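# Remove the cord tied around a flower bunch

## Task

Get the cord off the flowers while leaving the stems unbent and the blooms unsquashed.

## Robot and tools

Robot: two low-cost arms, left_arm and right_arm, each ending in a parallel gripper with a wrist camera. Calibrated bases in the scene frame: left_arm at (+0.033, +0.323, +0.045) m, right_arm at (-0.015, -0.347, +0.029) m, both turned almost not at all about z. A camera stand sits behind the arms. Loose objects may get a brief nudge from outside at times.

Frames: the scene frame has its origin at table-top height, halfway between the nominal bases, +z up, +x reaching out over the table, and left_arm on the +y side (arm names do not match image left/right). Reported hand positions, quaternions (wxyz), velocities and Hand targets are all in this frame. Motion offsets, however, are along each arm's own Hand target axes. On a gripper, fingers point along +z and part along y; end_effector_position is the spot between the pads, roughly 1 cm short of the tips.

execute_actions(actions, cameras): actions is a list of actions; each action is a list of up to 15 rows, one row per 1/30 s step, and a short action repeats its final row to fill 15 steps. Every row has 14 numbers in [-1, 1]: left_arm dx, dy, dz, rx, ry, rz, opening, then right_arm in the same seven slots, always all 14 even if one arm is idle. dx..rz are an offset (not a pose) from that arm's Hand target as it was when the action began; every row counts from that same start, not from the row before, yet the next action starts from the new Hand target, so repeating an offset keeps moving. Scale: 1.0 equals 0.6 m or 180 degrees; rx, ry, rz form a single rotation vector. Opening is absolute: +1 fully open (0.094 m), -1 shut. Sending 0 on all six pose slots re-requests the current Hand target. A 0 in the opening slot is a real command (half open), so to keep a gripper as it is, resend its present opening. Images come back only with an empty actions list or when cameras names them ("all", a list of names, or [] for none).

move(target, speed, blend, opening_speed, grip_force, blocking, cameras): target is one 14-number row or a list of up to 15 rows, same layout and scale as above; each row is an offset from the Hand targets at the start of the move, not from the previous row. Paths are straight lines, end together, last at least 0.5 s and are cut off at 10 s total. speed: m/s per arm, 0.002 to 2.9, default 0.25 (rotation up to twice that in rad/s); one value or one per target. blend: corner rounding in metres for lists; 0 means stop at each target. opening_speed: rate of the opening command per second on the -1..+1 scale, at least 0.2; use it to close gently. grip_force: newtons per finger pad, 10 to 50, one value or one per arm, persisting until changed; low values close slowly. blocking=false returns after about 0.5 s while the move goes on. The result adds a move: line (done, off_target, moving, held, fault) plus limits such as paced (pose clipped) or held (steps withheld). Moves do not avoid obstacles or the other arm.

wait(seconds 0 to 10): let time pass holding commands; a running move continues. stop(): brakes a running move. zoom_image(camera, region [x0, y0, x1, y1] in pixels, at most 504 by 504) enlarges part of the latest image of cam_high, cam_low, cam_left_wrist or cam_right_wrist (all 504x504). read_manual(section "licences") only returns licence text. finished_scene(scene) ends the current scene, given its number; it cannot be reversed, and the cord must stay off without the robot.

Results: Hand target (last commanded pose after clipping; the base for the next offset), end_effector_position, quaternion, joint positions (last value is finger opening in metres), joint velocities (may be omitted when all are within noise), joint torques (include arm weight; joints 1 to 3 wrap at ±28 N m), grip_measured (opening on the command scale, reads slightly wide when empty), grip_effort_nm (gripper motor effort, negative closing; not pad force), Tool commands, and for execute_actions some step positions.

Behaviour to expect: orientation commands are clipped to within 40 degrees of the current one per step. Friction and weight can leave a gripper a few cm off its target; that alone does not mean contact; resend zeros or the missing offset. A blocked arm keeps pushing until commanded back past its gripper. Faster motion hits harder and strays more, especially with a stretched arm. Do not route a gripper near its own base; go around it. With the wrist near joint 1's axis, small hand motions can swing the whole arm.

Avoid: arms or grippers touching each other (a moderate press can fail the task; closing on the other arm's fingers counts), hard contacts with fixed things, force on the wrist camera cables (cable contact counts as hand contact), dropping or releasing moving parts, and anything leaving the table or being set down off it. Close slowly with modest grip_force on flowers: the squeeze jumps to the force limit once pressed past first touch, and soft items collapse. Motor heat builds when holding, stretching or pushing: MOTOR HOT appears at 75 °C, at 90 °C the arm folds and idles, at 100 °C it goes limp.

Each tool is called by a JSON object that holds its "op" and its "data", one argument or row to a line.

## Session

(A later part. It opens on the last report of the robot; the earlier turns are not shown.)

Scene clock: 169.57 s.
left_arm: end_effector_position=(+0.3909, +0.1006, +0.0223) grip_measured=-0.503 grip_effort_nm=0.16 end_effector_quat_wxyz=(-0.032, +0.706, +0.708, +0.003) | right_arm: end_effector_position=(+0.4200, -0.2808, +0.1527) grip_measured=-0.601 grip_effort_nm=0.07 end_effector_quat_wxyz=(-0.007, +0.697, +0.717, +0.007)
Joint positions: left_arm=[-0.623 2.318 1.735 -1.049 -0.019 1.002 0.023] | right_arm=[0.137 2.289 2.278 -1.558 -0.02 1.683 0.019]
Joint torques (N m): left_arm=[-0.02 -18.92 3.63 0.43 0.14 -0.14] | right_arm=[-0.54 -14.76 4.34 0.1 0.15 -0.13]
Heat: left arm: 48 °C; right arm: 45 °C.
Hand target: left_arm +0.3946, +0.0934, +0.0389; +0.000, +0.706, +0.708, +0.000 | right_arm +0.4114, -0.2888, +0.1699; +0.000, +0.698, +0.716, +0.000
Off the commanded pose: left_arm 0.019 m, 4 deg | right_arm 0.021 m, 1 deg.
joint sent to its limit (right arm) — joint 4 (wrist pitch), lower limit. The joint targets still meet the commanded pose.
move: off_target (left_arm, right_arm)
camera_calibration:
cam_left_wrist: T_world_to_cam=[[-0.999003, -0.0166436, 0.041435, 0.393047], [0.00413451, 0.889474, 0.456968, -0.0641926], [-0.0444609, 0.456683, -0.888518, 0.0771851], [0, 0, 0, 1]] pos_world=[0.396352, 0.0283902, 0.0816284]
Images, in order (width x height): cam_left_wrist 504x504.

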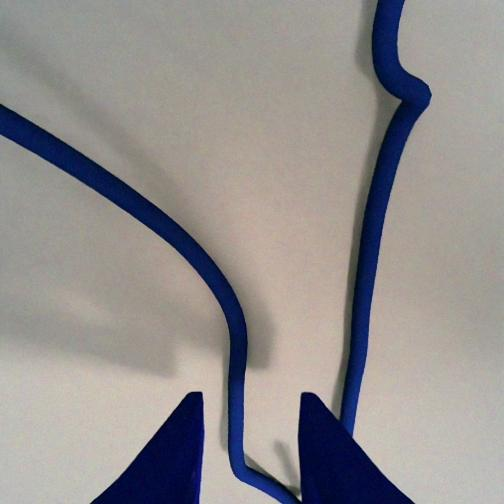

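{"op": "move", "data": {
  "target": [
    [0,-0.005,0.08,0,0,0,-0.6,0,0,0,0,0,0,-0.6]
  ],
  "speed": 0.1,
  "cameras": ["cam_left_wrist"]
}}

Scene clock: 170.77 s.
left_arm: end_effector_position=(+0.3885, +0.1021, +0.0101) grip_measured=-0.597 grip_effort_nm=-0.14 end_effector_quat_wxyz=(-0.021, +0.704, +0.709, +0.005) | right_arm: end_effector_position=(+0.4200, -0.2808, +0.1527) grip_measured=-0.601 grip_effort_nm=0.07 end_effector_quat_wxyz=(-0.007, +0.697, +0.717, +0.007)
Joint positions: left_arm=[-0.623 2.304 1.661 -0.966 -0.019 0.997 0.019] | right_arm=[0.137 2.289 2.278 -1.558 -0.02 1.683 0.019]
Joint torques (N m): left_arm=[-0.49 -11.84 2.45 1.2 0.11 -0.09] | right_arm=[-0.55 -14.74 4.33 0.1 0.15 -0.14]
Heat: left arm: 48 °C; right arm: 45 °C.
Hand target: left_arm +0.3916, +0.0934, -0.0091; +0.000, +0.706, +0.708, +0.000 | right_arm +0.4114, -0.2888, +0.1699; +0.000, +0.698, +0.716, +0.000
Off the commanded pose: left_arm 0.021 m, 2 deg | right_arm 0.021 m, 1 deg.
joint sent to its limit (right arm) — joint 4 (wrist pitch), lower limit. The joint targets still meet the commanded pose.
move: off_target (left_arm, right_arm)
camera_calibration:
cam_left_wrist: T_world_to_cam=[[-0.999514, -0.020926, 0.0230861, 0.391992], [-0.00841284, 0.894644, 0.4467, -0.0555549], [-0.0300015, 0.446289, -0.894386, 0.0609986], [0, 0, 0, 1]] pos_world=[0.393164, 0.0306817, 0.0703231]
Images, in order (width x height): cam_left_wrist 504x504.

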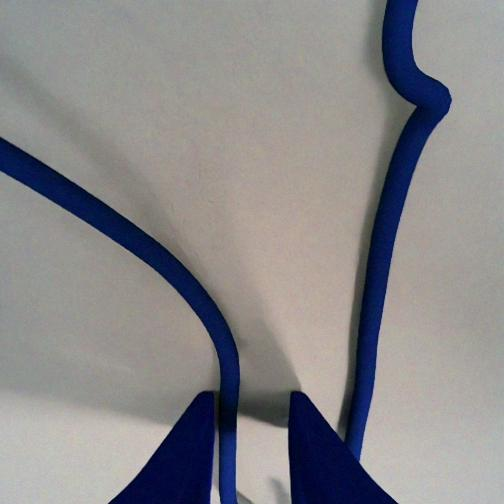

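{"op": "move", "data": {
  "target": [
    [0,0,0,0,0,0,-1,0,0,0,0,0,0,-0.6],
    [0,0.01,-0.07,0,0,0,-1,0,0,0,0,0,0,-0.6],
    [0.12,0.06,-0.07,0,0,0,-1,0,0,0,0,0,0,-0.6]
  ],
  "speed": 0.08,
  "cameras": ["cam_left_wrist","cam_high"]
}}

{"op": "zoom_image", "data": {
  "camera": "cam_high",
  "region": [100, 200, 340, 370]
}}

Scene clock: 174.90 s.
left_arm: end_effector_position=(+0.4222, +0.1704, +0.0138) grip_measured=-0.931 grip_effort_nm=-1.02 end_effector_quat_wxyz=(-0.024, +0.703, +0.711, -0.001) | right_arm: end_effector_position=(+0.4200, -0.2808, +0.1527) grip_measured=-0.601 grip_effort_nm=0.07 end_effector_quat_wxyz=(-0.007, +0.697, +0.717, +0.007)
Joint positions: left_arm=[-0.44 2.303 1.674 -0.988 -0.017 1.175 0.003] | right_arm=[0.137 2.289 2.278 -1.558 -0.02 1.683 0.019]
Joint torques (N m): left_arm=[0.25 -17.98 5.16 0.15 0.12 0.07] | right_arm=[-0.57 -14.75 4.34 0.09 0.15 -0.13]
Heat: left arm: 48 °C; right arm: 45 °C.
Hand target: left_arm +0.4274, +0.1656, +0.0329; +0.000, +0.706, +0.708, +0.000 | right_arm +0.4114, -0.2888, +0.1699; +0.000, +0.698, +0.716, +0.000
Off the commanded pose: left_arm 0.020 m, 3 deg | right_arm 0.021 m, 1 deg.
joint sent to its limit (right arm) — joint 4 (wrist pitch), lower limit. The joint targets still meet the commanded pose.
move: off_target (left_arm, right_arm)
camera_calibration:
cam_left_wrist: T_world_to_cam=[[-0.999019, -0.0258022, 0.035987, 0.427494], [-0.00716752, 0.896201, 0.44359, -0.118687], [-0.0436972, 0.442897, -0.895507, 0.041349], [0, 0, 0, 1]] pos_world=[0.428031, 0.0990844, 0.0742926]
Images, in order (width x height): cam_high 504x504, cam_left_wrist 504x504.

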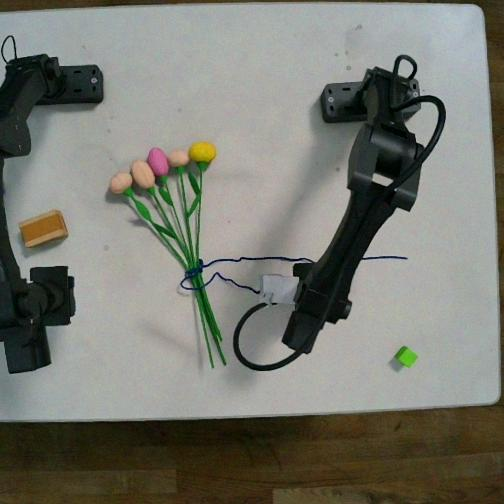

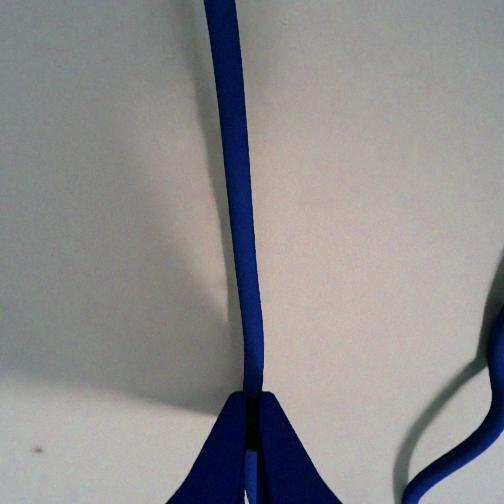

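Scaled by 2.100.

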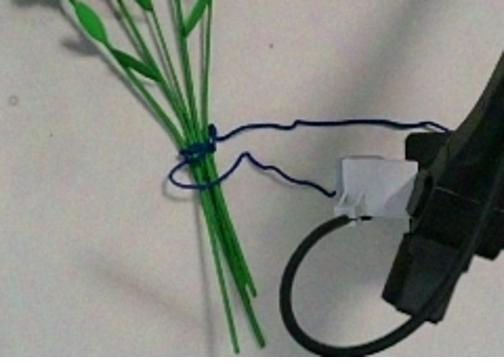

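{"op": "move", "data": {
  "target": [
    [0,0,0.03,0,0,0,-0.6,0,0,0,0,0,0,-0.6],
    [0,0,-0.1,0,0,0,-0.6,0,0,0,0,0,0,-0.6],
    [0.06,-0.1,-0.06,0,0,0,-0.5,0,0,0,0,0,0,-0.6]
  ],
  "speed": 0.12,
  "cameras": ["cam_left_wrist"]
}}

Scene clock: 180.23 s.
left_arm: end_effector_position=(+0.3644, +0.2038, +0.0581) grip_measured=-0.503 grip_effort_nm=0.18 end_effector_quat_wxyz=(-0.027, +0.703, +0.710, -0.003) | right_arm: end_effector_position=(+0.4200, -0.2808, +0.1527) grip_measured=-0.601 grip_effort_nm=0.07 end_effector_quat_wxyz=(-0.007, +0.697, +0.717, +0.007)
Joint positions: left_arm=[-0.414 2.008 1.385 -1 -0.017 1.204 0.023] | right_arm=[0.137 2.289 2.278 -1.558 -0.02 1.683 0.019]
Joint torques (N m): left_arm=[0.4 -15.49 3.6 0.47 0.11 0.04] | right_arm=[-0.55 -14.75 4.34 0.09 0.15 -0.13]
Heat: left arm: 48 °C; right arm: 45 °C.
Hand target: left_arm +0.3673, +0.2014, +0.0689; +0.000, +0.706, +0.708, +0.000 | right_arm +0.4114, -0.2888, +0.1699; +0.000, +0.698, +0.716, +0.000
Off the commanded pose: left_arm 0.011 m, 3 deg | right_arm 0.021 m, 1 deg.
joint sent to its limit (right arm) — joint 4 (wrist pitch), lower limit. The joint targets still meet the commanded pose.
move: off_target (left_arm, right_arm); target 3's new opening was sent with left_arm's hand 0.011 m and 3 deg from that target
camera_calibration:
cam_left_wrist: T_world_to_cam=[[-0.998798, -0.0234376, 0.0430486, 0.367992], [-0.00185013, 0.89567, 0.444716, -0.170623], [-0.0489804, 0.444102, -0.894636, 0.0652198], [0, 0, 0, 1]] pos_world=[0.370428, 0.132482, 0.118385]
Images, in order (width x height): cam_left_wrist 504x504.

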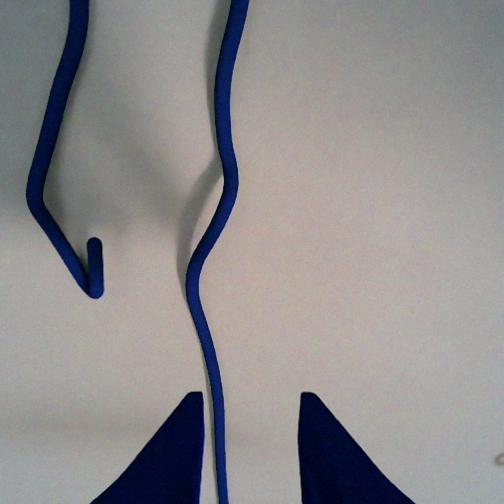

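{"op": "move", "data": {
  "target": [
    [0.0,0.014,0.08,0,0,0,-0.5,0,0,0,0,0,0,-0.6],
    [0,0.014,0.13,0,0,0,-0.5,0,0,0,0,0,0,-0.6]
  ],
  "speed": 0.12,
  "cameras": ["cam_left_wrist"]
}}

Scene clock: 182.20 s.
left_arm: end_effector_position=(+0.3770, +0.2021, +0.0100) grip_measured=-0.503 grip_effort_nm=0.17 end_effector_quat_wxyz=(-0.001, +0.705, +0.709, +0.010) | right_arm: end_effector_position=(+0.4200, -0.2808, +0.1527) grip_measured=-0.601 grip_effort_nm=0.07 end_effector_quat_wxyz=(-0.007, +0.697, +0.717, +0.007)
Joint positions: left_arm=[-0.407 2.082 1.286 -0.768 -0.019 1.215 0.023] | right_arm=[0.137 2.289 2.278 -1.558 -0.02 1.683 0.019]
Joint torques (N m): left_arm=[0.69 -8.29 3.34 0.92 0.13 0.06] | right_arm=[-0.57 -14.75 4.3 0.09 0.15 -0.12]
Heat: left arm: 48 °C; right arm: 45 °C.
Hand target: left_arm +0.3758, +0.2014, -0.0090; +0.000, +0.706, +0.708, +0.000 | right_arm +0.4114, -0.2888, +0.1699; +0.000, +0.698, +0.716, +0.000
Off the commanded pose: left_arm 0.019 m, 1 deg | right_arm 0.021 m, 1 deg.
joint sent to its limit (right arm) — joint 4 (wrist pitch), lower limit. The joint targets still meet the commanded pose.
move: off_target (left_arm, right_arm)
camera_calibration:
cam_left_wrist: T_world_to_cam=[[-0.999743, -0.01928, -0.0119244, 0.382722], [-0.0225257, 0.904029, 0.426876, -0.141439], [0.00254979, 0.427035, -0.904231, 0.00771404], [0, 0, 0, 1]] pos_world=[0.379417, 0.13195, 0.0719159]
Images, in order (width x height): cam_left_wrist 504x504.

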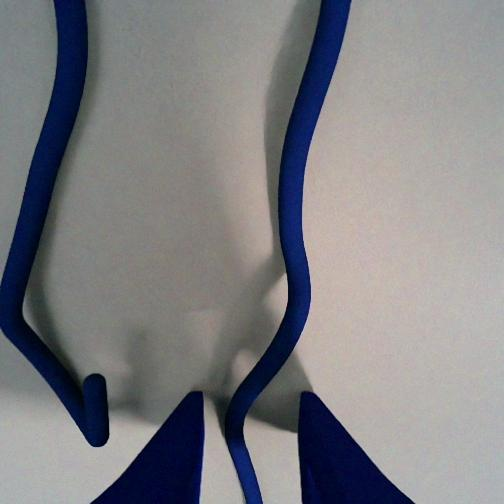

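{"op": "move", "data": {
  "target": [
    [0,0,0,0,0,0,-1,0,0,0,0,0,0,-0.6],
    [-0.036,0,-0.265,0,0,0,-1,0,0,0,0,0,0,-0.6],
    [-0.086,0.107,-0.282,0,0,0,-1,0,0,0,0,0,0,-0.6],
    [-0.202,0.207,-0.265,0,0,0,-1,0,0,0,0,0,0,-0.6]
  ],
  "speed": 0.12,
  "blend": [0,0.03,0.03,0],
  "cameras": ["cam_left_wrist","cam_high","cam_low"]
}}

{"op": "zoom_image", "data": {
  "camera": "cam_high",
  "region": [140, 200, 380, 370]
}}

Scene clock: 187.23 s.
left_arm: end_effector_position=(+0.5012, +0.0846, +0.1560) grip_measured=-0.926 grip_effort_nm=-1.02 end_effector_quat_wxyz=(+0.092, +0.704, +0.703, +0.039) | right_arm: end_effector_position=(+0.4200, -0.2808, +0.1527) grip_measured=-0.601 grip_effort_nm=0.07 end_effector_quat_wxyz=(-0.007, +0.697, +0.717, +0.007)
Joint positions: left_arm=[-0.536 2.584 2.745 -1.532 -0.019 1.096 0.003] | right_arm=[0.137 2.289 2.278 -1.558 -0.02 1.683 0.019]
Joint torques (N m): left_arm=[-0.08 -13.31 8.58 0.48 0.12 -0.09] | right_arm=[-0.54 -14.76 4.34 0.09 0.15 -0.13]
Heat: left arm: 47 °C; right arm: 45 °C.
Hand target: left_arm +0.5001, +0.0804, +0.1499; +0.000, +0.706, +0.708, +0.000 | right_arm +0.4114, -0.2888, +0.1699; +0.000, +0.698, +0.716, +0.000
Off the commanded pose: left_arm 0.007 m, 11 deg | right_arm 0.021 m, 1 deg.
joint sent to its limit (left arm) — joint 4 (wrist pitch), lower limit. The joint targets are off in orientation, not in position.
joint sent to its limit (right arm) — joint 4 (wrist pitch), lower limit. The joint targets still meet the commanded pose.
move: off_target (left_arm, right_arm)
camera_calibration:
cam_left_wrist: T_world_to_cam=[[-0.983003, -0.0183695, -0.182671, 0.52458], [-0.0798119, 0.938802, 0.335084, -0.0546283], [0.165336, 0.343967, -0.924311, 0.118067], [0, 0, 0, 1]] pos_world=[0.491782, 0.0203101, 0.223261]
Images, in order (width x height): cam_high 504x504, cam_low 504x504, cam_left_wrist 504x504.

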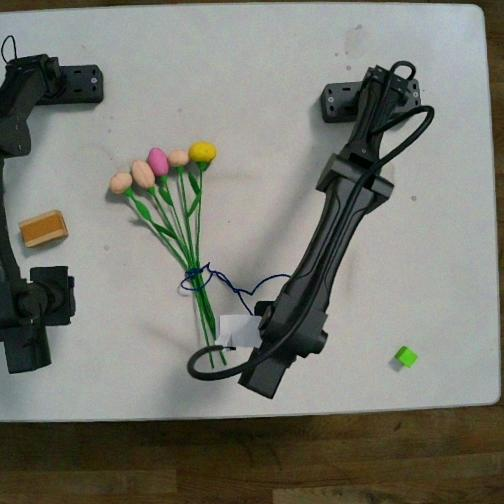

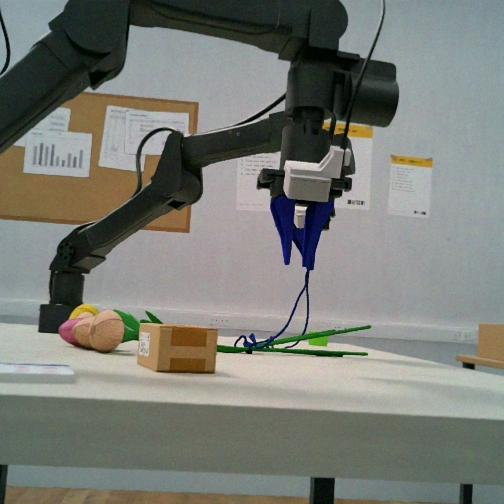

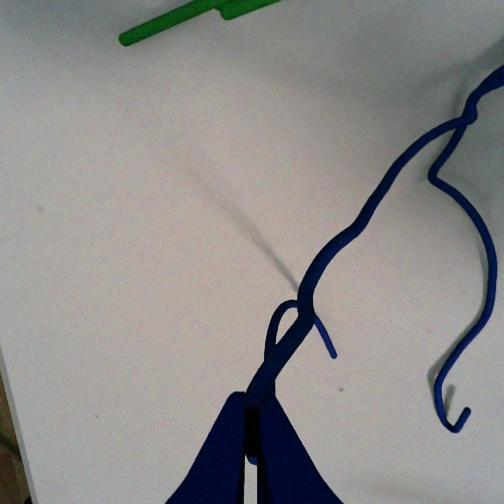

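Scaled by 2.100.

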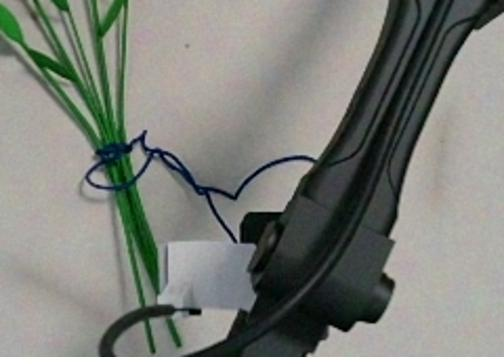

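{"op": "move", "data": {
  "target": [
    [0.0,0,0.2,0,0,0,-1,0,0,0,0,0,0,-0.6],
    [0,0,0.2,0,0,0,-0.6,0,0,0,0,0,0,-0.6],
    [0,0,0.07,0,0,0,-0.6,0,0,0,0,0,0,-0.6],
    [0.08,-0.1,0,0,0,0,-0.6,0,0,0,0,0,0,-0.6]
  ],
  "speed": 0.12,
  "cameras": ["cam_left_wrist","cam_high"]
}}

{"op": "zoom_image", "data": {
  "camera": "cam_high",
  "region": [140, 200, 380, 370]
}}

Scene clock: 192.87 s.
left_arm: end_effector_position=(+0.4408, +0.1293, +0.1329) grip_measured=-0.603 grip_effort_nm=0.18 end_effector_quat_wxyz=(-0.023, +0.703, +0.710, +0.002) | right_arm: end_effector_position=(+0.4200, -0.2808, +0.1527) grip_measured=-0.601 grip_effort_nm=0.07 end_effector_quat_wxyz=(-0.007, +0.697, +0.717, +0.007)
Joint positions: left_arm=[-0.51 2.395 2.316 -1.535 -0.019 1.108 0.019] | right_arm=[0.137 2.289 2.278 -1.558 -0.02 1.683 0.019]
Joint torques (N m): left_arm=[0.53 -19.4 3.93 0.3 0.11 0.09] | right_arm=[-0.53 -14.76 4.36 0.1 0.15 -0.12]
Heat: left arm: 48 °C; right arm: 45 °C.
Hand target: left_arm +0.4401, +0.1283, +0.1499; +0.000, +0.706, +0.708, +0.000 | right_arm +0.4114, -0.2888, +0.1699; +0.000, +0.698, +0.716, +0.000
Off the commanded pose: left_arm 0.017 m, 3 deg | right_arm 0.021 m, 1 deg.
joint sent to its limit (right arm) — joint 4 (wrist pitch), lower limit. The joint targets still meet the commanded pose.
move: off_target (left_arm, right_arm)
camera_calibration:
cam_left_wrist: T_world_to_cam=[[-0.999244, -0.0238667, 0.0306795, 0.441264], [-0.0076879, 0.895051, 0.445897, -0.134621], [-0.0381018, 0.445324, -0.894559, 0.164013], [0, 0, 0, 1]] pos_world=[0.446145, 0.057985, 0.193208]
Images, in order (width x height): cam_high 504x504, cam_left_wrist 504x504.

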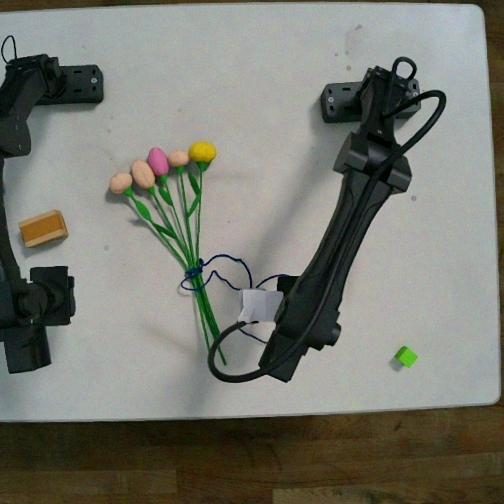

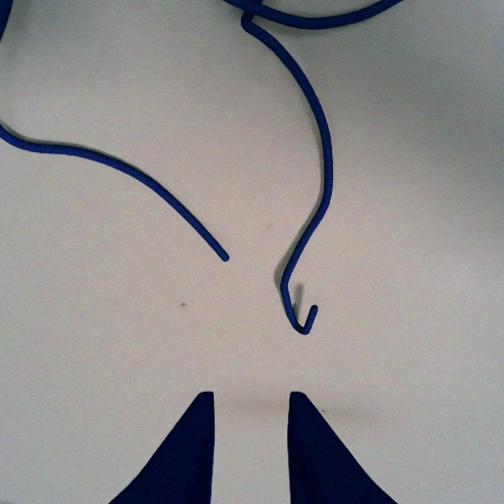

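Scaled by 2.100.

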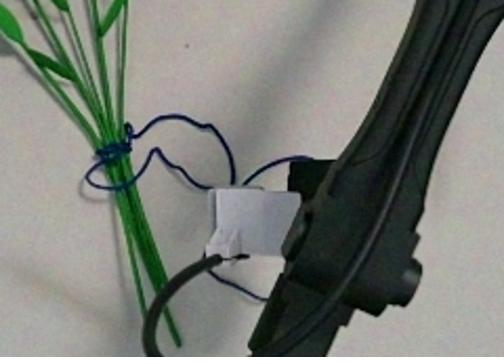

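{"op": "move", "data": {
  "target": [
    [0.05,-0.022,0.14,0,0,0,-0.5,0,0,0,0,0,0,-0.6]
  ],
  "speed": 0.12,
  "cameras": ["cam_left_wrist"]
}}

Scene clock: 195.53 s.
left_arm: end_effector_position=(+0.4225, +0.1620, +0.0487) grip_measured=-0.503 grip_effort_nm=0.18 end_effector_quat_wxyz=(-0.031, +0.703, +0.710, -0.002) | right_arm: end_effector_position=(+0.4200, -0.2808, +0.1527) grip_measured=-0.601 grip_effort_nm=0.07 end_effector_quat_wxyz=(-0.007, +0.697, +0.717, +0.007)
Joint positions: left_arm=[-0.459 2.285 1.788 -1.134 -0.019 1.158 0.023] | right_arm=[0.137 2.289 2.278 -1.558 -0.02 1.683 0.019]
Joint torques (N m): left_arm=[0.24 -18.82 3.79 0.46 0.12 0.07] | right_arm=[-0.57 -14.75 4.34 0.09 0.15 -0.13]
Heat: left arm: 48 °C; right arm: 45 °C.
Hand target: left_arm +0.4269, +0.1583, +0.0661; +0.000, +0.706, +0.708, +0.000 | right_arm +0.4114, -0.2888, +0.1699; +0.000, +0.698, +0.716, +0.000
Off the commanded pose: left_arm 0.018 m, 4 deg | right_arm 0.021 m, 1 deg.
joint sent to its limit (right arm) — joint 4 (wrist pitch), lower limit. The joint targets still meet the commanded pose.
move: off_target (left_arm, right_arm)
camera_calibration:
cam_left_wrist: T_world_to_cam=[[-0.998569, -0.0242061, 0.0476858, 0.425221], [-0.000136302, 0.892843, 0.450367, -0.129511], [-0.0534776, 0.449716, -0.891569, 0.079014], [0, 0, 0, 1]] pos_world=[0.42882, 0.0903921, 0.108497]
Images, in order (width x height): cam_left_wrist 504x504.

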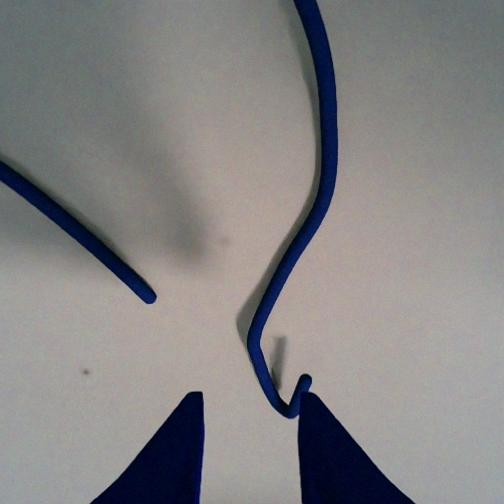

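{"op": "move", "data": {
  "target": [
    [0.0,-0.012,0.08,0,0,0,-0.5,0,0,0,0,0,0,-0.6],
    [0,-0.012,0.125,0,0,0,-0.5,0,0,0,0,0,0,-0.6]
  ],
  "speed": 0.12,
  "cameras": ["cam_left_wrist"]
}}

Scene clock: 197.43 s.
left_arm: end_effector_position=(+0.4198, +0.1632, +0.0103) grip_measured=-0.503 grip_effort_nm=0.18 end_effector_quat_wxyz=(-0.011, +0.703, +0.711, +0.006) | right_arm: end_effector_position=(+0.4200, -0.2808, +0.1527) grip_measured=-0.601 grip_effort_nm=0.07 end_effector_quat_wxyz=(-0.007, +0.697, +0.717, +0.007)
Joint positions: left_arm=[-0.459 2.282 1.624 -0.928 -0.019 1.158 0.023] | right_arm=[0.137 2.289 2.278 -1.558 -0.02 1.683 0.019]
Joint torques (N m): left_arm=[-0.09 -11.49 2.55 1.11 0.05 -0.05] | right_arm=[-0.55 -14.78 4.34 0.1 0.15 -0.13]
Heat: left arm: 48 °C; right arm: 45 °C.
Hand target: left_arm +0.4197, +0.1583, -0.0090; +0.000, +0.706, +0.708, +0.000 | right_arm +0.4114, -0.2888, +0.1699; +0.000, +0.698, +0.716, +0.000
Off the commanded pose: left_arm 0.020 m, 1 deg | right_arm 0.021 m, 1 deg.
joint sent to its limit (right arm) — joint 4 (wrist pitch), lower limit. The joint targets still meet the commanded pose.
move: off_target (left_arm, right_arm)
camera_calibration:
cam_left_wrist: T_world_to_cam=[[-0.99969, -0.0237564, 0.0074554, 0.425308], [-0.0181586, 0.900488, 0.434502, -0.106685], [-0.0170357, 0.434232, -0.90064, 0.0315602], [0, 0, 0, 1]] pos_world=[0.423777, 0.092468, 0.0716084]
Images, in order (width x height): cam_left_wrist 504x504.

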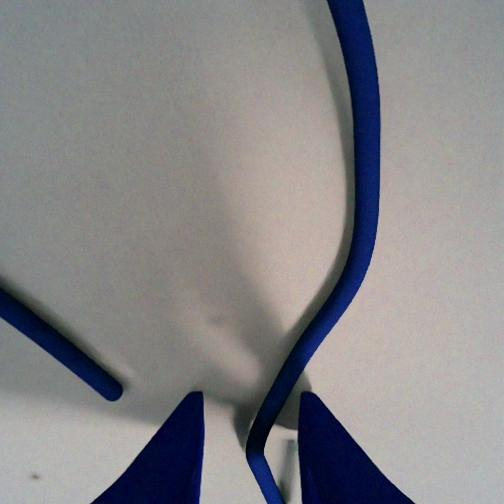

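{"op": "move", "data": {
  "target": [
    [0,0,0,0,0,0,-1,0,0,0,0,0,0,-0.6],
    [0,-0.01,-0.04,0,0,0,-1,0,0,0,0,0,0,-0.6],
    [-0.02,-0.12,-0.045,0,0,0,-1,0,0,0,0,0,0,-0.6],
    [-0.083,-0.233,-0.045,0,0,0,-1,0,0,0,0,0,0,-0.6]
  ],
  "speed": 0.1,
  "blend": [0,0,0.02,0],
  "cameras": ["cam_left_wrist","cam_high"]
}}

{"op": "zoom_image", "data": {
  "camera": "cam_high",
  "region": [140, 200, 380, 370]
}}

Scene clock: 201.67 s.
left_arm: end_effector_position=(+0.2780, +0.1158, +0.0102) grip_measured=-0.928 grip_effort_nm=-1.02 end_effector_quat_wxyz=(-0.028, +0.706, +0.707, +0.008) | right_arm: end_effector_position=(+0.4200, -0.2808, +0.1527) grip_measured=-0.601 grip_effort_nm=0.07 end_effector_quat_wxyz=(-0.007, +0.697, +0.717, +0.007)
Joint positions: left_arm=[-0.773 1.992 1.145 -0.779 -0.021 0.853 0.003] | right_arm=[0.137 2.289 2.278 -1.558 -0.02 1.683 0.019]
Joint torques (N m): left_arm=[-0.16 -14.15 3.15 0.53 0.1 -0.13] | right_arm=[-0.55 -14.76 4.37 0.1 0.15 -0.13]
Heat: left arm: 47 °C; right arm: 45 °C.
Hand target: left_arm +0.2800, +0.1083, +0.0179; +0.000, +0.706, +0.708, +0.000 | right_arm +0.4114, -0.2888, +0.1699; +0.000, +0.698, +0.716, +0.000
Off the commanded pose: left_arm 0.011 m, 3 deg | right_arm 0.021 m, 1 deg.
joint sent to its limit (right arm) — joint 4 (wrist pitch), lower limit. The joint targets still meet the commanded pose.
move: off_target (left_arm, right_arm)
camera_calibration:
cam_left_wrist: T_world_to_cam=[[-0.999469, -0.015341, 0.0287399, 0.281096], [-0.000403855, 0.887954, 0.459932, -0.0703164], [-0.0325756, 0.459677, -0.887489, 0.050813], [0, 0, 0, 1]] pos_world=[0.282574, 0.0433925, 0.0693581]
Images, in order (width x height): cam_high 504x504, cam_left_wrist 504x504.

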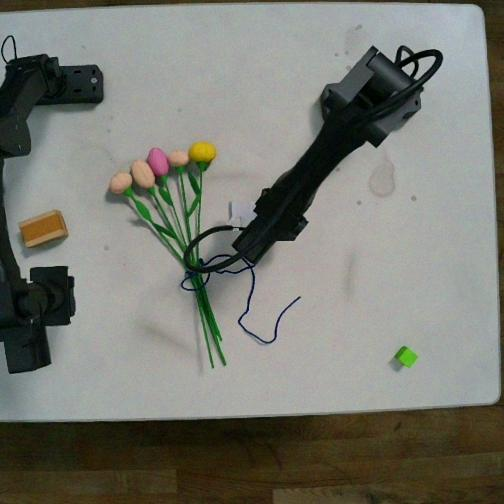

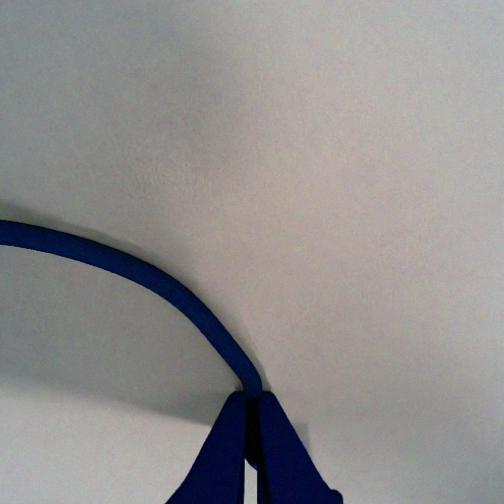

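Scaled by 2.100.

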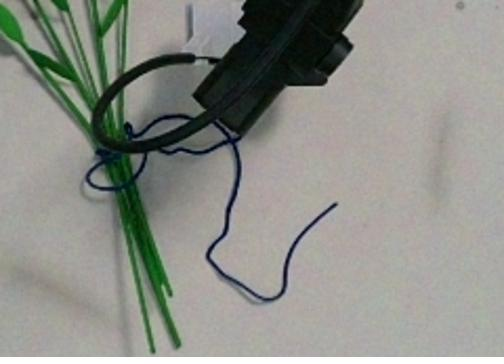

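{"op": "move", "data": {
  "target": [
    [0,0,0.02,0,0,0,-0.6,0,0,0,0,0,0,-0.6],
    [0,0,-0.15,0,0,0,-0.6,0,0,0,0,0,0,-0.6],
    [0.06,0.3,-0.12,0,0,-0.333,-0.4,0,0,0,0,0,0,-0.6]
  ],
  "speed": 0.15,
  "cameras": ["cam_left_wrist","cam_high"]
}}

{"op": "zoom_image", "data": {
  "camera": "cam_high",
  "region": [140, 200, 380, 370]
}}

Scene clock: 209.63 s.
left_arm: end_effector_position=(+0.4541, +0.1457, +0.0936) grip_measured=-0.403 grip_effort_nm=0.18 end_effector_quat_wxyz=(+0.003, +0.265, +0.964, +0.002) | right_arm: end_effector_position=(+0.4200, -0.2808, +0.1527) grip_measured=-0.601 grip_effort_nm=0.07 end_effector_quat_wxyz=(-0.007, +0.697, +0.717, +0.007)
Joint positions: left_arm=[-0.459 2.343 2.07 -1.293 -0.005 0.134 0.028] | right_arm=[0.137 2.289 2.278 -1.558 -0.02 1.683 0.019]
Joint torques (N m): left_arm=[0.42 -11.62 8.76 0.21 0.04 -0.07] | right_arm=[-0.54 -14.75 4.34 0.09 0.15 -0.13]
Heat: left arm: 46 °C; right arm: 45 °C.
Hand target: left_arm +0.4598, +0.1446, +0.0899; +0.000, +0.258, +0.966, +0.000 | right_arm +0.4114, -0.2888, +0.1699; +0.000, +0.698, +0.716, +0.000
Off the commanded pose: left_arm 0.007 m, 1 deg | right_arm 0.021 m, 1 deg.
joint sent to its limit (right arm) — joint 4 (wrist pitch), lower limit. The joint targets still meet the commanded pose.
move: off_target (right_arm)
camera_calibration:
cam_left_wrist: T_world_to_cam=[[-0.499194, -0.866478, -0.0045831, 0.355083], [-0.791507, 0.453837, 0.409329, 0.292078], [-0.352594, 0.207962, -0.912376, 0.301166], [0, 0, 0, 1]] pos_world=[0.514626, 0.112485, 0.156848]
Images, in order (width x height): cam_high 504x504, cam_left_wrist 504x504.

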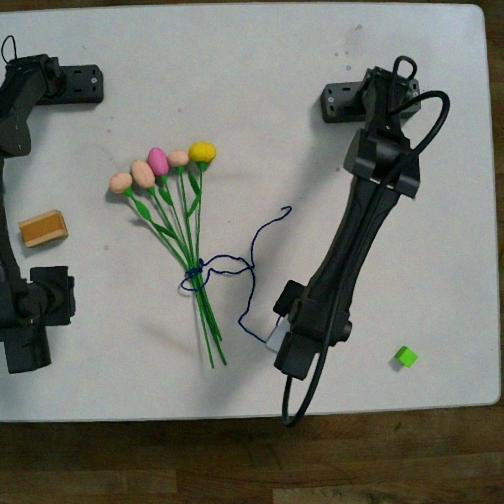

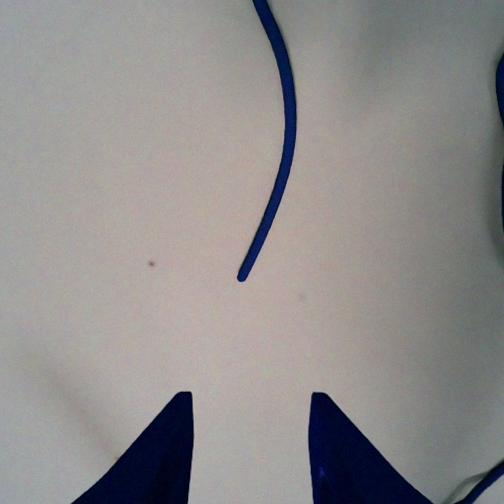

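Scaled by 2.100.

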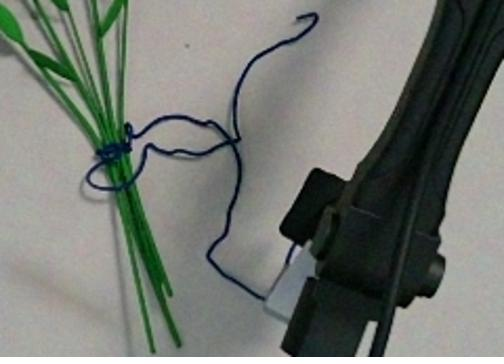

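{"op": "move", "data": {
  "target": [
    [-0.012,-0.003,0.1,0,0,0,-0.5,0,0,0,0,0,0,-0.6],
    [-0.012,-0.003,0.164,0,0,0,-0.5,0,0,0,0,0,0,-0.6]
  ],
  "speed": 0.12,
  "cameras": ["cam_left_wrist"]
}}

Scene clock: 211.93 s.
left_arm: end_effector_position=(+0.4637, +0.1416, +0.0114) grip_measured=-0.497 grip_effort_nm=-0.15 end_effector_quat_wxyz=(+0.001, +0.263, +0.965, +0.003) | right_arm: end_effector_position=(+0.4200, -0.2808, +0.1527) grip_measured=-0.601 grip_effort_nm=0.07 end_effector_quat_wxyz=(-0.007, +0.697, +0.717, +0.007)
Joint positions: left_arm=[-0.459 2.458 1.945 -1.057 -0.005 0.129 0.024] | right_arm=[0.137 2.289 2.278 -1.558 -0.02 1.683 0.019]
Joint torques (N m): left_arm=[0.03 -12.26 4.27 0.83 0.05 -0.14] | right_arm=[-0.55 -14.76 4.34 0.1 0.15 -0.13]
Heat: left arm: 46 °C; right arm: 46 °C.
Hand target: left_arm +0.4653, +0.1395, -0.0084; +0.000, +0.258, +0.966, +0.000 | right_arm +0.4114, -0.2888, +0.1699; +0.000, +0.698, +0.716, +0.000
Off the commanded pose: left_arm 0.020 m, 1 deg | right_arm 0.021 m, 1 deg.
joint sent to its limit (right arm) — joint 4 (wrist pitch), lower limit. The joint targets still meet the commanded pose.
move: off_target (left_arm, right_arm)
camera_calibration:
cam_left_wrist: T_world_to_cam=[[-0.495222, -0.868757, -0.00405141, 0.354514], [-0.792019, 0.449553, 0.413048, 0.33597], [-0.357017, 0.207759, -0.9107, 0.232342], [0, 0, 0, 1]] pos_world=[0.524608, 0.108679, 0.0742584]
Images, in order (width x height): cam_left_wrist 504x504.

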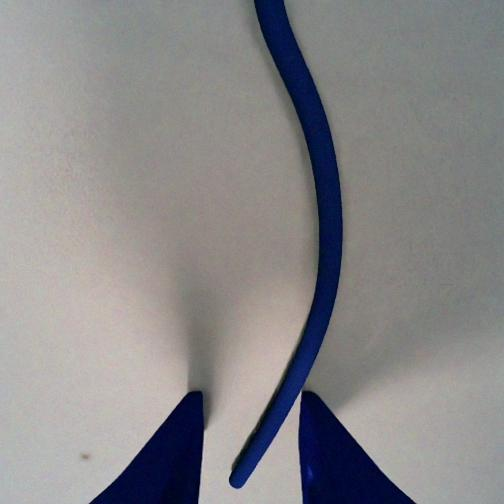

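{"op": "move", "data": {
  "target": [
    [0,0,0,0,0,0,-1,0,0,0,0,0,0,-0.6],
    [0,0,-0.07,0,0,0,-1,0,0,0,0,0,0,-0.6],
    [0.194,0.119,-0.06,0,0,0,-1,0,0,0,0,0,0,-0.6],
    [0.194,0.119,-0.0,0,0,0,-1,0,0,0,0,0,0,-0.6],
    [0.194,0.119,-0.0,0,0,0,-0.5,0,0,0,0,0,0,-0.6],
    [0.194,0.119,-0.2,0,0,0.333,-0.5,0,0,0,0,0,0,-0.6]
  ],
  "speed": 0.12,
  "cameras": ["cam_left_wrist","cam_high"]
}}

{"op": "zoom_image", "data": {
  "camera": "cam_high",
  "region": [140, 200, 380, 370]
}}

Scene clock: 222.70 s.
left_arm: end_effector_position=(+0.3887, +0.2621, +0.0854) grip_measured=-0.503 grip_effort_nm=0.18 end_effector_quat_wxyz=(-0.032, +0.702, +0.711, -0.015) | right_arm: end_effector_position=(+0.4200, -0.2808, +0.1527) grip_measured=-0.601 grip_effort_nm=0.07 end_effector_quat_wxyz=(-0.007, +0.697, +0.717, +0.007)
Joint positions: left_arm=[-0.235 2.022 1.519 -1.137 -0.011 1.381 0.023] | right_arm=[0.137 2.289 2.278 -1.558 -0.02 1.683 0.019]
Joint torques (N m): left_arm=[0.29 -15.79 8.25 -0.01 0.06 0.09] | right_arm=[-0.55 -14.74 4.34 0.09 0.15 -0.13]
Heat: left arm: 46 °C; right arm: 46 °C.
Hand target: left_arm +0.4000, +0.2594, +0.1117; +0.000, +0.706, +0.708, +0.000 | right_arm +0.4114, -0.2888, +0.1699; +0.000, +0.698, +0.716, +0.000
Off the commanded pose: left_arm 0.029 m, 4 deg | right_arm 0.021 m, 1 deg.
joint sent to its limit (right arm) — joint 4 (wrist pitch), lower limit. The joint targets still meet the commanded pose.
move: off_target (left_arm, right_arm); target 5's new opening was sent with left_arm's hand 0.020 m and 3 deg from that target
camera_calibration:
cam_left_wrist: T_world_to_cam=[[-0.997465, -0.0260694, 0.0662122, 0.390684], [0.00531806, 0.900565, 0.43469, -0.238143], [-0.0709605, 0.43394, -0.898143, 0.0764549], [0, 0, 0, 1]] pos_world=[0.396386, 0.191471, 0.146318]
Images, in order (width x height): cam_high 504x504, cam_left_wrist 504x504.

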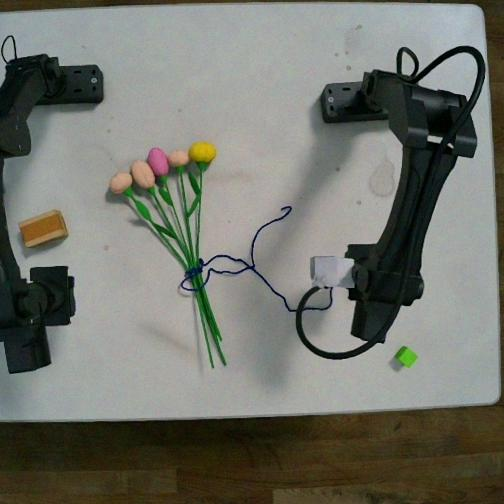

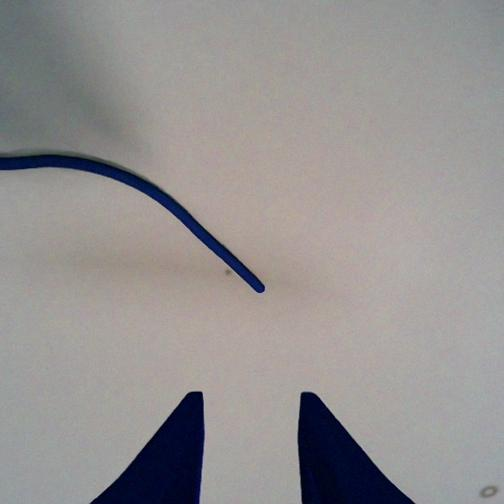

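Scaled by 2.100.

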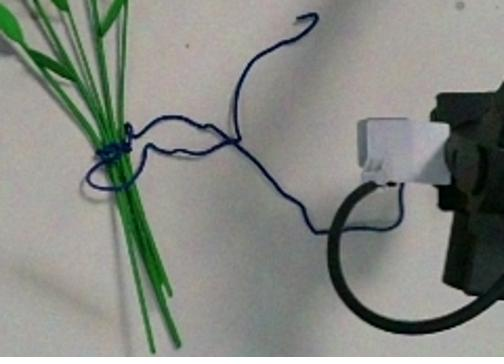

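{"op": "move", "data": {
  "target": [-0.252,-0.208,0.03,0,0,-0.167,-0.5,0,0,0,0,0,0,-0.6],
  "speed": 0.15,
  "cameras": ["cam_left_wrist"]
}}

Scene clock: 229.60 s.
left_arm: end_effector_position=(+0.2731, +0.1124, +0.0847) grip_measured=-0.503 grip_effort_nm=0.17 end_effector_quat_wxyz=(-0.028, +0.499, +0.866, +0.010) | right_arm: end_effector_position=(+0.4200, -0.2808, +0.1527) grip_measured=-0.601 grip_effort_nm=0.07 end_effector_quat_wxyz=(-0.007, +0.697, +0.717, +0.007)
Joint positions: left_arm=[-0.784 1.862 1.294 -1.061 -0.008 0.318 0.023] | right_arm=[0.137 2.289 2.278 -1.558 -0.02 1.683 0.019]
Joint torques (N m): left_arm=[0.03 -13.81 3.92 0.56 0.02 -0.12] | right_arm=[-0.54 -14.75 4.33 0.1 0.15 -0.13]
Heat: left arm: 46 °C; right arm: 46 °C.
Hand target: left_arm +0.2754, +0.1079, +0.0934; +0.000, +0.499, +0.867, +0.000 | right_arm +0.4114, -0.2888, +0.1699; +0.000, +0.698, +0.716, +0.000
Off the commanded pose: left_arm 0.010 m, 3 deg | right_arm 0.021 m, 1 deg.
joint sent to its limit (right arm) — joint 4 (wrist pitch), lower limit. The joint targets still meet the commanded pose.
move: off_target (left_arm, right_arm)
camera_calibration:
cam_left_wrist: T_world_to_cam=[[-0.857876, -0.513738, 0.0110475, 0.292822], [-0.450139, 0.761695, 0.466042, 0.0349498], [-0.247839, 0.394834, -0.884693, 0.184165], [0, 0, 0, 1]] pos_world=[0.312581, 0.0510979, 0.143407]
Images, in order (width x height): cam_left_wrist 504x504.

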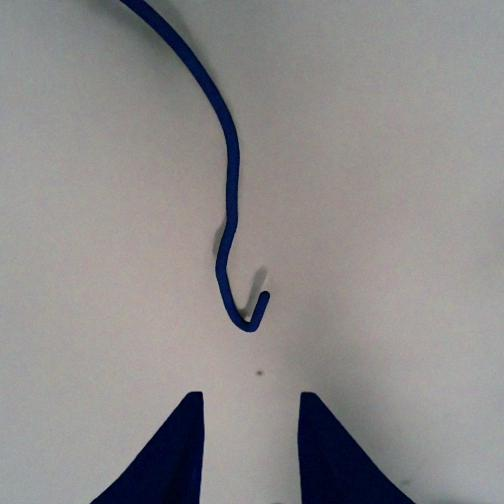

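{"op": "move", "data": {
  "target": [
    [0,0.012,0.1,0,0,0,-0.5,0,0,0,0,0,0,-0.6],
    [0,0.012,0.17,0,0,0,-0.5,0,0,0,0,0,0,-0.6]
  ],
  "speed": 0.12,
  "cameras": ["cam_left_wrist"]
}}

Scene clock: 231.77 s.
left_arm: end_effector_position=(+0.2774, +0.1142, +0.0094) grip_measured=-0.503 grip_effort_nm=0.17 end_effector_quat_wxyz=(-0.009, +0.500, +0.866, +0.005) | right_arm: end_effector_position=(+0.4200, -0.2808, +0.1527) grip_measured=-0.601 grip_effort_nm=0.07 end_effector_quat_wxyz=(-0.007, +0.697, +0.717, +0.007)
Joint positions: left_arm=[-0.77 1.966 1.104 -0.729 -0.007 0.333 0.023] | right_arm=[0.137 2.289 2.278 -1.558 -0.02 1.683 0.019]
Joint torques (N m): left_arm=[0.58 -6.74 3.02 1.1 0.01 0.02] | right_arm=[-0.55 -14.75 4.34 0.09 0.15 -0.14]
Heat: left arm: 46 °C; right arm: 46 °C.
Hand target: left_arm +0.2817, +0.1117, -0.0085; +0.000, +0.499, +0.867, +0.000 | right_arm +0.4114, -0.2888, +0.1699; +0.000, +0.698, +0.716, +0.000
Off the commanded pose: left_arm 0.019 m, 1 deg | right_arm 0.021 m, 1 deg.
joint sent to its limit (right arm) — joint 4 (wrist pitch), lower limit. The joint targets still meet the commanded pose.
move: off_target (left_arm, right_arm)
camera_calibration:
cam_left_wrist: T_world_to_cam=[[-0.858873, -0.512188, 0.000936639, 0.298445], [-0.461589, 0.774814, 0.43197, 0.0725055], [-0.221976, 0.370575, -0.901888, 0.113662], [0, 0, 0, 1]] pos_world=[0.315024, 0.0545611, 0.0709109]
Images, in order (width x height): cam_left_wrist 504x504.

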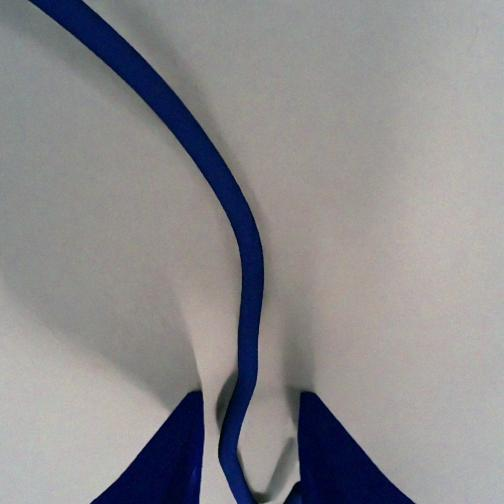

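{"op": "move", "data": {
  "target": [
    [0,0,0,0,0,0,-1,0,0,0,0,0,0,-0.6],
    [0.012,0.046,-0.267,0,0,0,-1,0,0,0,0,0,0,-0.6],
    [-0.1035,0.206,-0.28,0,0,0,-1,0,0,0,0,0,0,-0.6],
    [-0.291,0.271,-0.263,0,0,0,-1,0,0,0,0,0,0,-0.6]
  ],
  "speed": 0.12,
  "blend": [0,0.03,0.03,0],
  "cameras": ["cam_left_wrist","cam_high"]
}}

{"op": "zoom_image", "data": {
  "camera": "cam_high",
  "region": [140, 200, 380, 370]
}}

Scene clock: 237.23 s.
left_arm: end_effector_position=(+0.4971, +0.0536, +0.1513) grip_measured=-0.926 grip_effort_nm=-1.02 end_effector_quat_wxyz=(+0.113, +0.498, +0.860, +0.003) | right_arm: end_effector_position=(+0.4200, -0.2808, +0.1527) grip_measured=-0.601 grip_effort_nm=0.07 end_effector_quat_wxyz=(-0.007, +0.697, +0.717, +0.007)
Joint positions: left_arm=[-0.587 2.637 2.824 -1.531 -0.007 0.522 0.003] | right_arm=[0.137 2.289 2.278 -1.558 -0.02 1.683 0.019]
Joint torques (N m): left_arm=[-0.36 -13.27 8.75 1.12 -0.08 -0.1] | right_arm=[-0.54 -14.75 4.36 0.1 0.15 -0.13]
Heat: left arm: 45 °C; right arm: 46 °C.
Hand target: left_arm +0.5100, +0.0423, +0.1493; +0.000, +0.499, +0.867, +0.000 | right_arm +0.4114, -0.2888, +0.1699; +0.000, +0.698, +0.716, +0.000
Off the commanded pose: left_arm 0.017 m, 13 deg | right_arm 0.021 m, 1 deg.
elbow stopped short (left arm): the move would have taken joint 3 (elbow) straighter than the controller allows.
joint sent to its limit (right arm) — joint 4 (wrist pitch), lower limit. The joint targets still meet the commanded pose.
move: off_target (left_arm, right_arm)
camera_calibration:
cam_left_wrist: T_world_to_cam=[[-0.849787, -0.514604, -0.114213, 0.469006], [-0.526628, 0.819394, 0.2264, 0.220738], [-0.022921, 0.252539, -0.967315, 0.230149], [0, 0, 0, 1]] pos_world=[0.520077, 0.00235914, 0.226218]
Images, in order (width x height): cam_high 504x504, cam_left_wrist 504x504.

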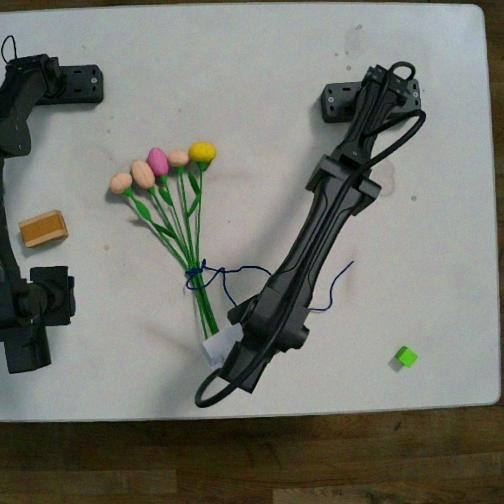

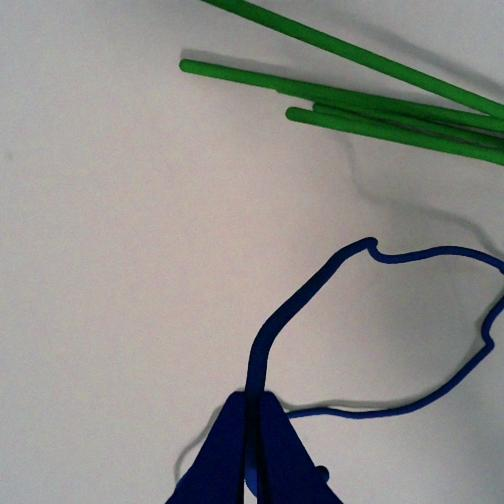

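Scaled by 2.100.

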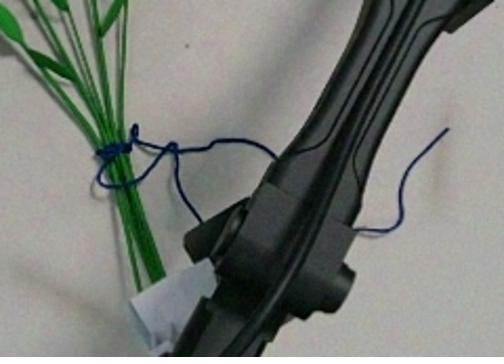

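{"op": "move", "data": {
  "target": [
    [-0.01,-0.056,0.05,0,0,0,-1,0,0,0,0,0,0,-0.6],
    [-0.02,-0.056,0.17,0,0,0,-1,0,0,0,0,0,0,-0.6]
  ],
  "speed": 0.12,
  "cameras": ["cam_left_wrist","cam_high"]
}}

{"op": "zoom_image", "data": {
  "camera": "cam_high",
  "region": [140, 200, 380, 370]
}}

Scene clock: 240.50 s.
left_arm: end_effector_position=(+0.4783, +0.0263, +0.0528) grip_measured=-0.926 grip_effort_nm=-1.02 end_effector_quat_wxyz=(+0.038, +0.500, +0.865, +0.001) | right_arm: end_effector_position=(+0.4200, -0.2808, +0.1527) grip_measured=-0.601 grip_effort_nm=0.07 end_effector_quat_wxyz=(-0.007, +0.697, +0.717, +0.007)
Joint positions: left_arm=[-0.649 2.833 2.829 -1.492 -0.007 0.456 0.003] | right_arm=[0.137 2.289 2.278 -1.558 -0.02 1.683 0.019]
Joint torques (N m): left_arm=[-0.53 -14.63 8.34 0.77 -0.01 -0.07] | right_arm=[-0.54 -14.76 4.36 0.1 0.15 -0.13]
Heat: left arm: 45 °C; right arm: 46 °C.
Hand target: left_arm +0.4870, +0.0150, +0.0474; +0.000, +0.499, +0.867, +0.000 | right_arm +0.4114, -0.2888, +0.1699; +0.000, +0.698, +0.716, +0.000
Off the commanded pose: left_arm 0.015 m, 4 deg | right_arm 0.021 m, 1 deg.
elbow stopped short (left arm): the move would have taken joint 3 (elbow) straighter than the controller allows.
joint sent to its limit (right arm) — joint 4 (wrist pitch), lower limit. The joint targets still meet the commanded pose.
move: off_target (left_arm, right_arm)
camera_calibration:
cam_left_wrist: T_world_to_cam=[[-0.85806, -0.512215, -0.036998, 0.427537], [-0.490761, 0.796629, 0.352896, 0.232191], [-0.151285, 0.320963, -0.934931, 0.199213], [0, 0, 0, 1]] pos_world=[0.510941, -0.0299191, 0.120129]
Images, in order (width x height): cam_high 504x504, cam_left_wrist 504x504.

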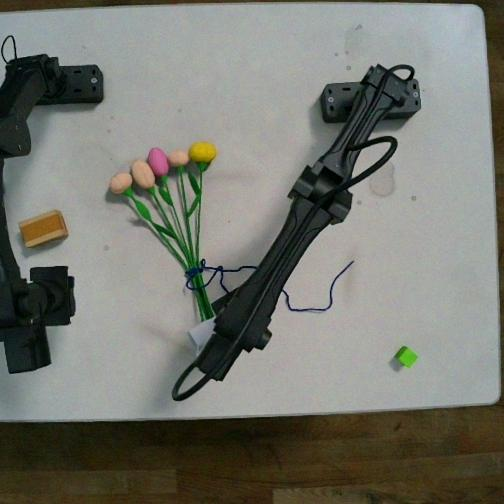

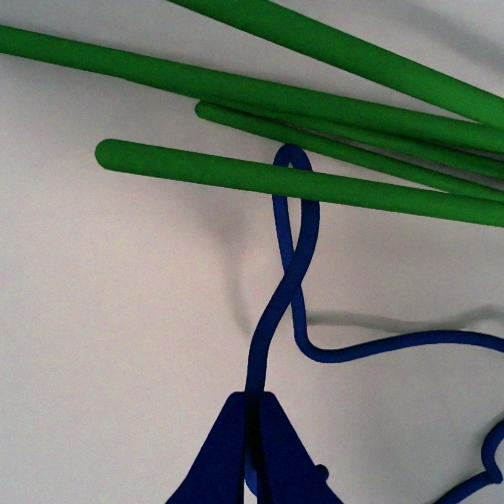

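Scaled by 2.100.

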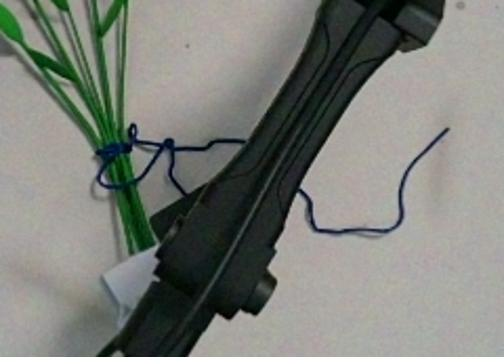

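{"op": "move", "data": {
  "target": [
    [0.054,0.04,-0.02,0,0,0,-1,0,0,0,0,0,0,-0.6]
  ],
  "speed": 0.06,
  "cameras": ["cam_left_wrist","cam_low"]
}}

Scene clock: 242.50 s.
left_arm: end_effector_position=(+0.4887, +0.0568, +0.0524) grip_measured=-0.926 grip_effort_nm=-1.02 end_effector_quat_wxyz=(+0.023, +0.495, +0.869, +0.003) | right_arm: end_effector_position=(+0.4200, -0.2808, +0.1527) grip_measured=-0.601 grip_effort_nm=0.07 end_effector_quat_wxyz=(-0.007, +0.697, +0.717, +0.007)
Joint positions: left_arm=[-0.589 2.833 2.829 -1.522 -0.007 0.503 0.003] | right_arm=[0.137 2.289 2.278 -1.558 -0.02 1.683 0.019]
Joint torques (N m): left_arm=[0.03 -16.65 8.31 0.23 -0.01 0.04] | right_arm=[-0.55 -14.75 4.34 0.1 0.15 -0.13]
Heat: left arm: 44 °C; right arm: 46 °C.
Hand target: left_arm +0.4916, +0.0553, +0.0594; +0.000, +0.499, +0.867, +0.000 | right_arm +0.4114, -0.2888, +0.1699; +0.000, +0.698, +0.716, +0.000
Off the commanded pose: left_arm 0.008 m, 3 deg | right_arm 0.021 m, 1 deg.
elbow stopped short (left arm): the move would have taken joint 3 (elbow) straighter than the controller allows.
joint sent to its limit (right arm) — joint 4 (wrist pitch), lower limit. The joint targets still meet the commanded pose.
move: off_target (left_arm, right_arm)
camera_calibration:
cam_left_wrist: T_world_to_cam=[[-0.852742, -0.521669, -0.0263181, 0.449555], [-0.491466, 0.784267, 0.378663, 0.212874], [-0.176896, 0.335836, -0.92516, 0.201765], [0, 0, 0, 1]] pos_world=[0.523666, -0.000191271, 0.117889]
Images, in order (width x height): cam_low 504x504, cam_left_wrist 504x504.

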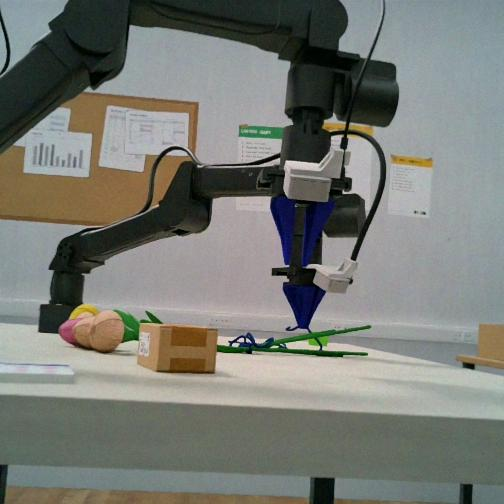

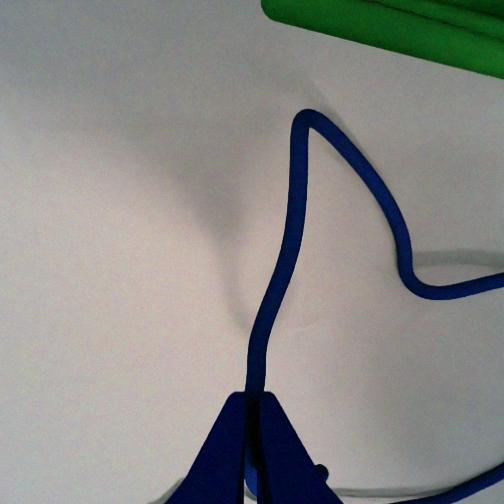

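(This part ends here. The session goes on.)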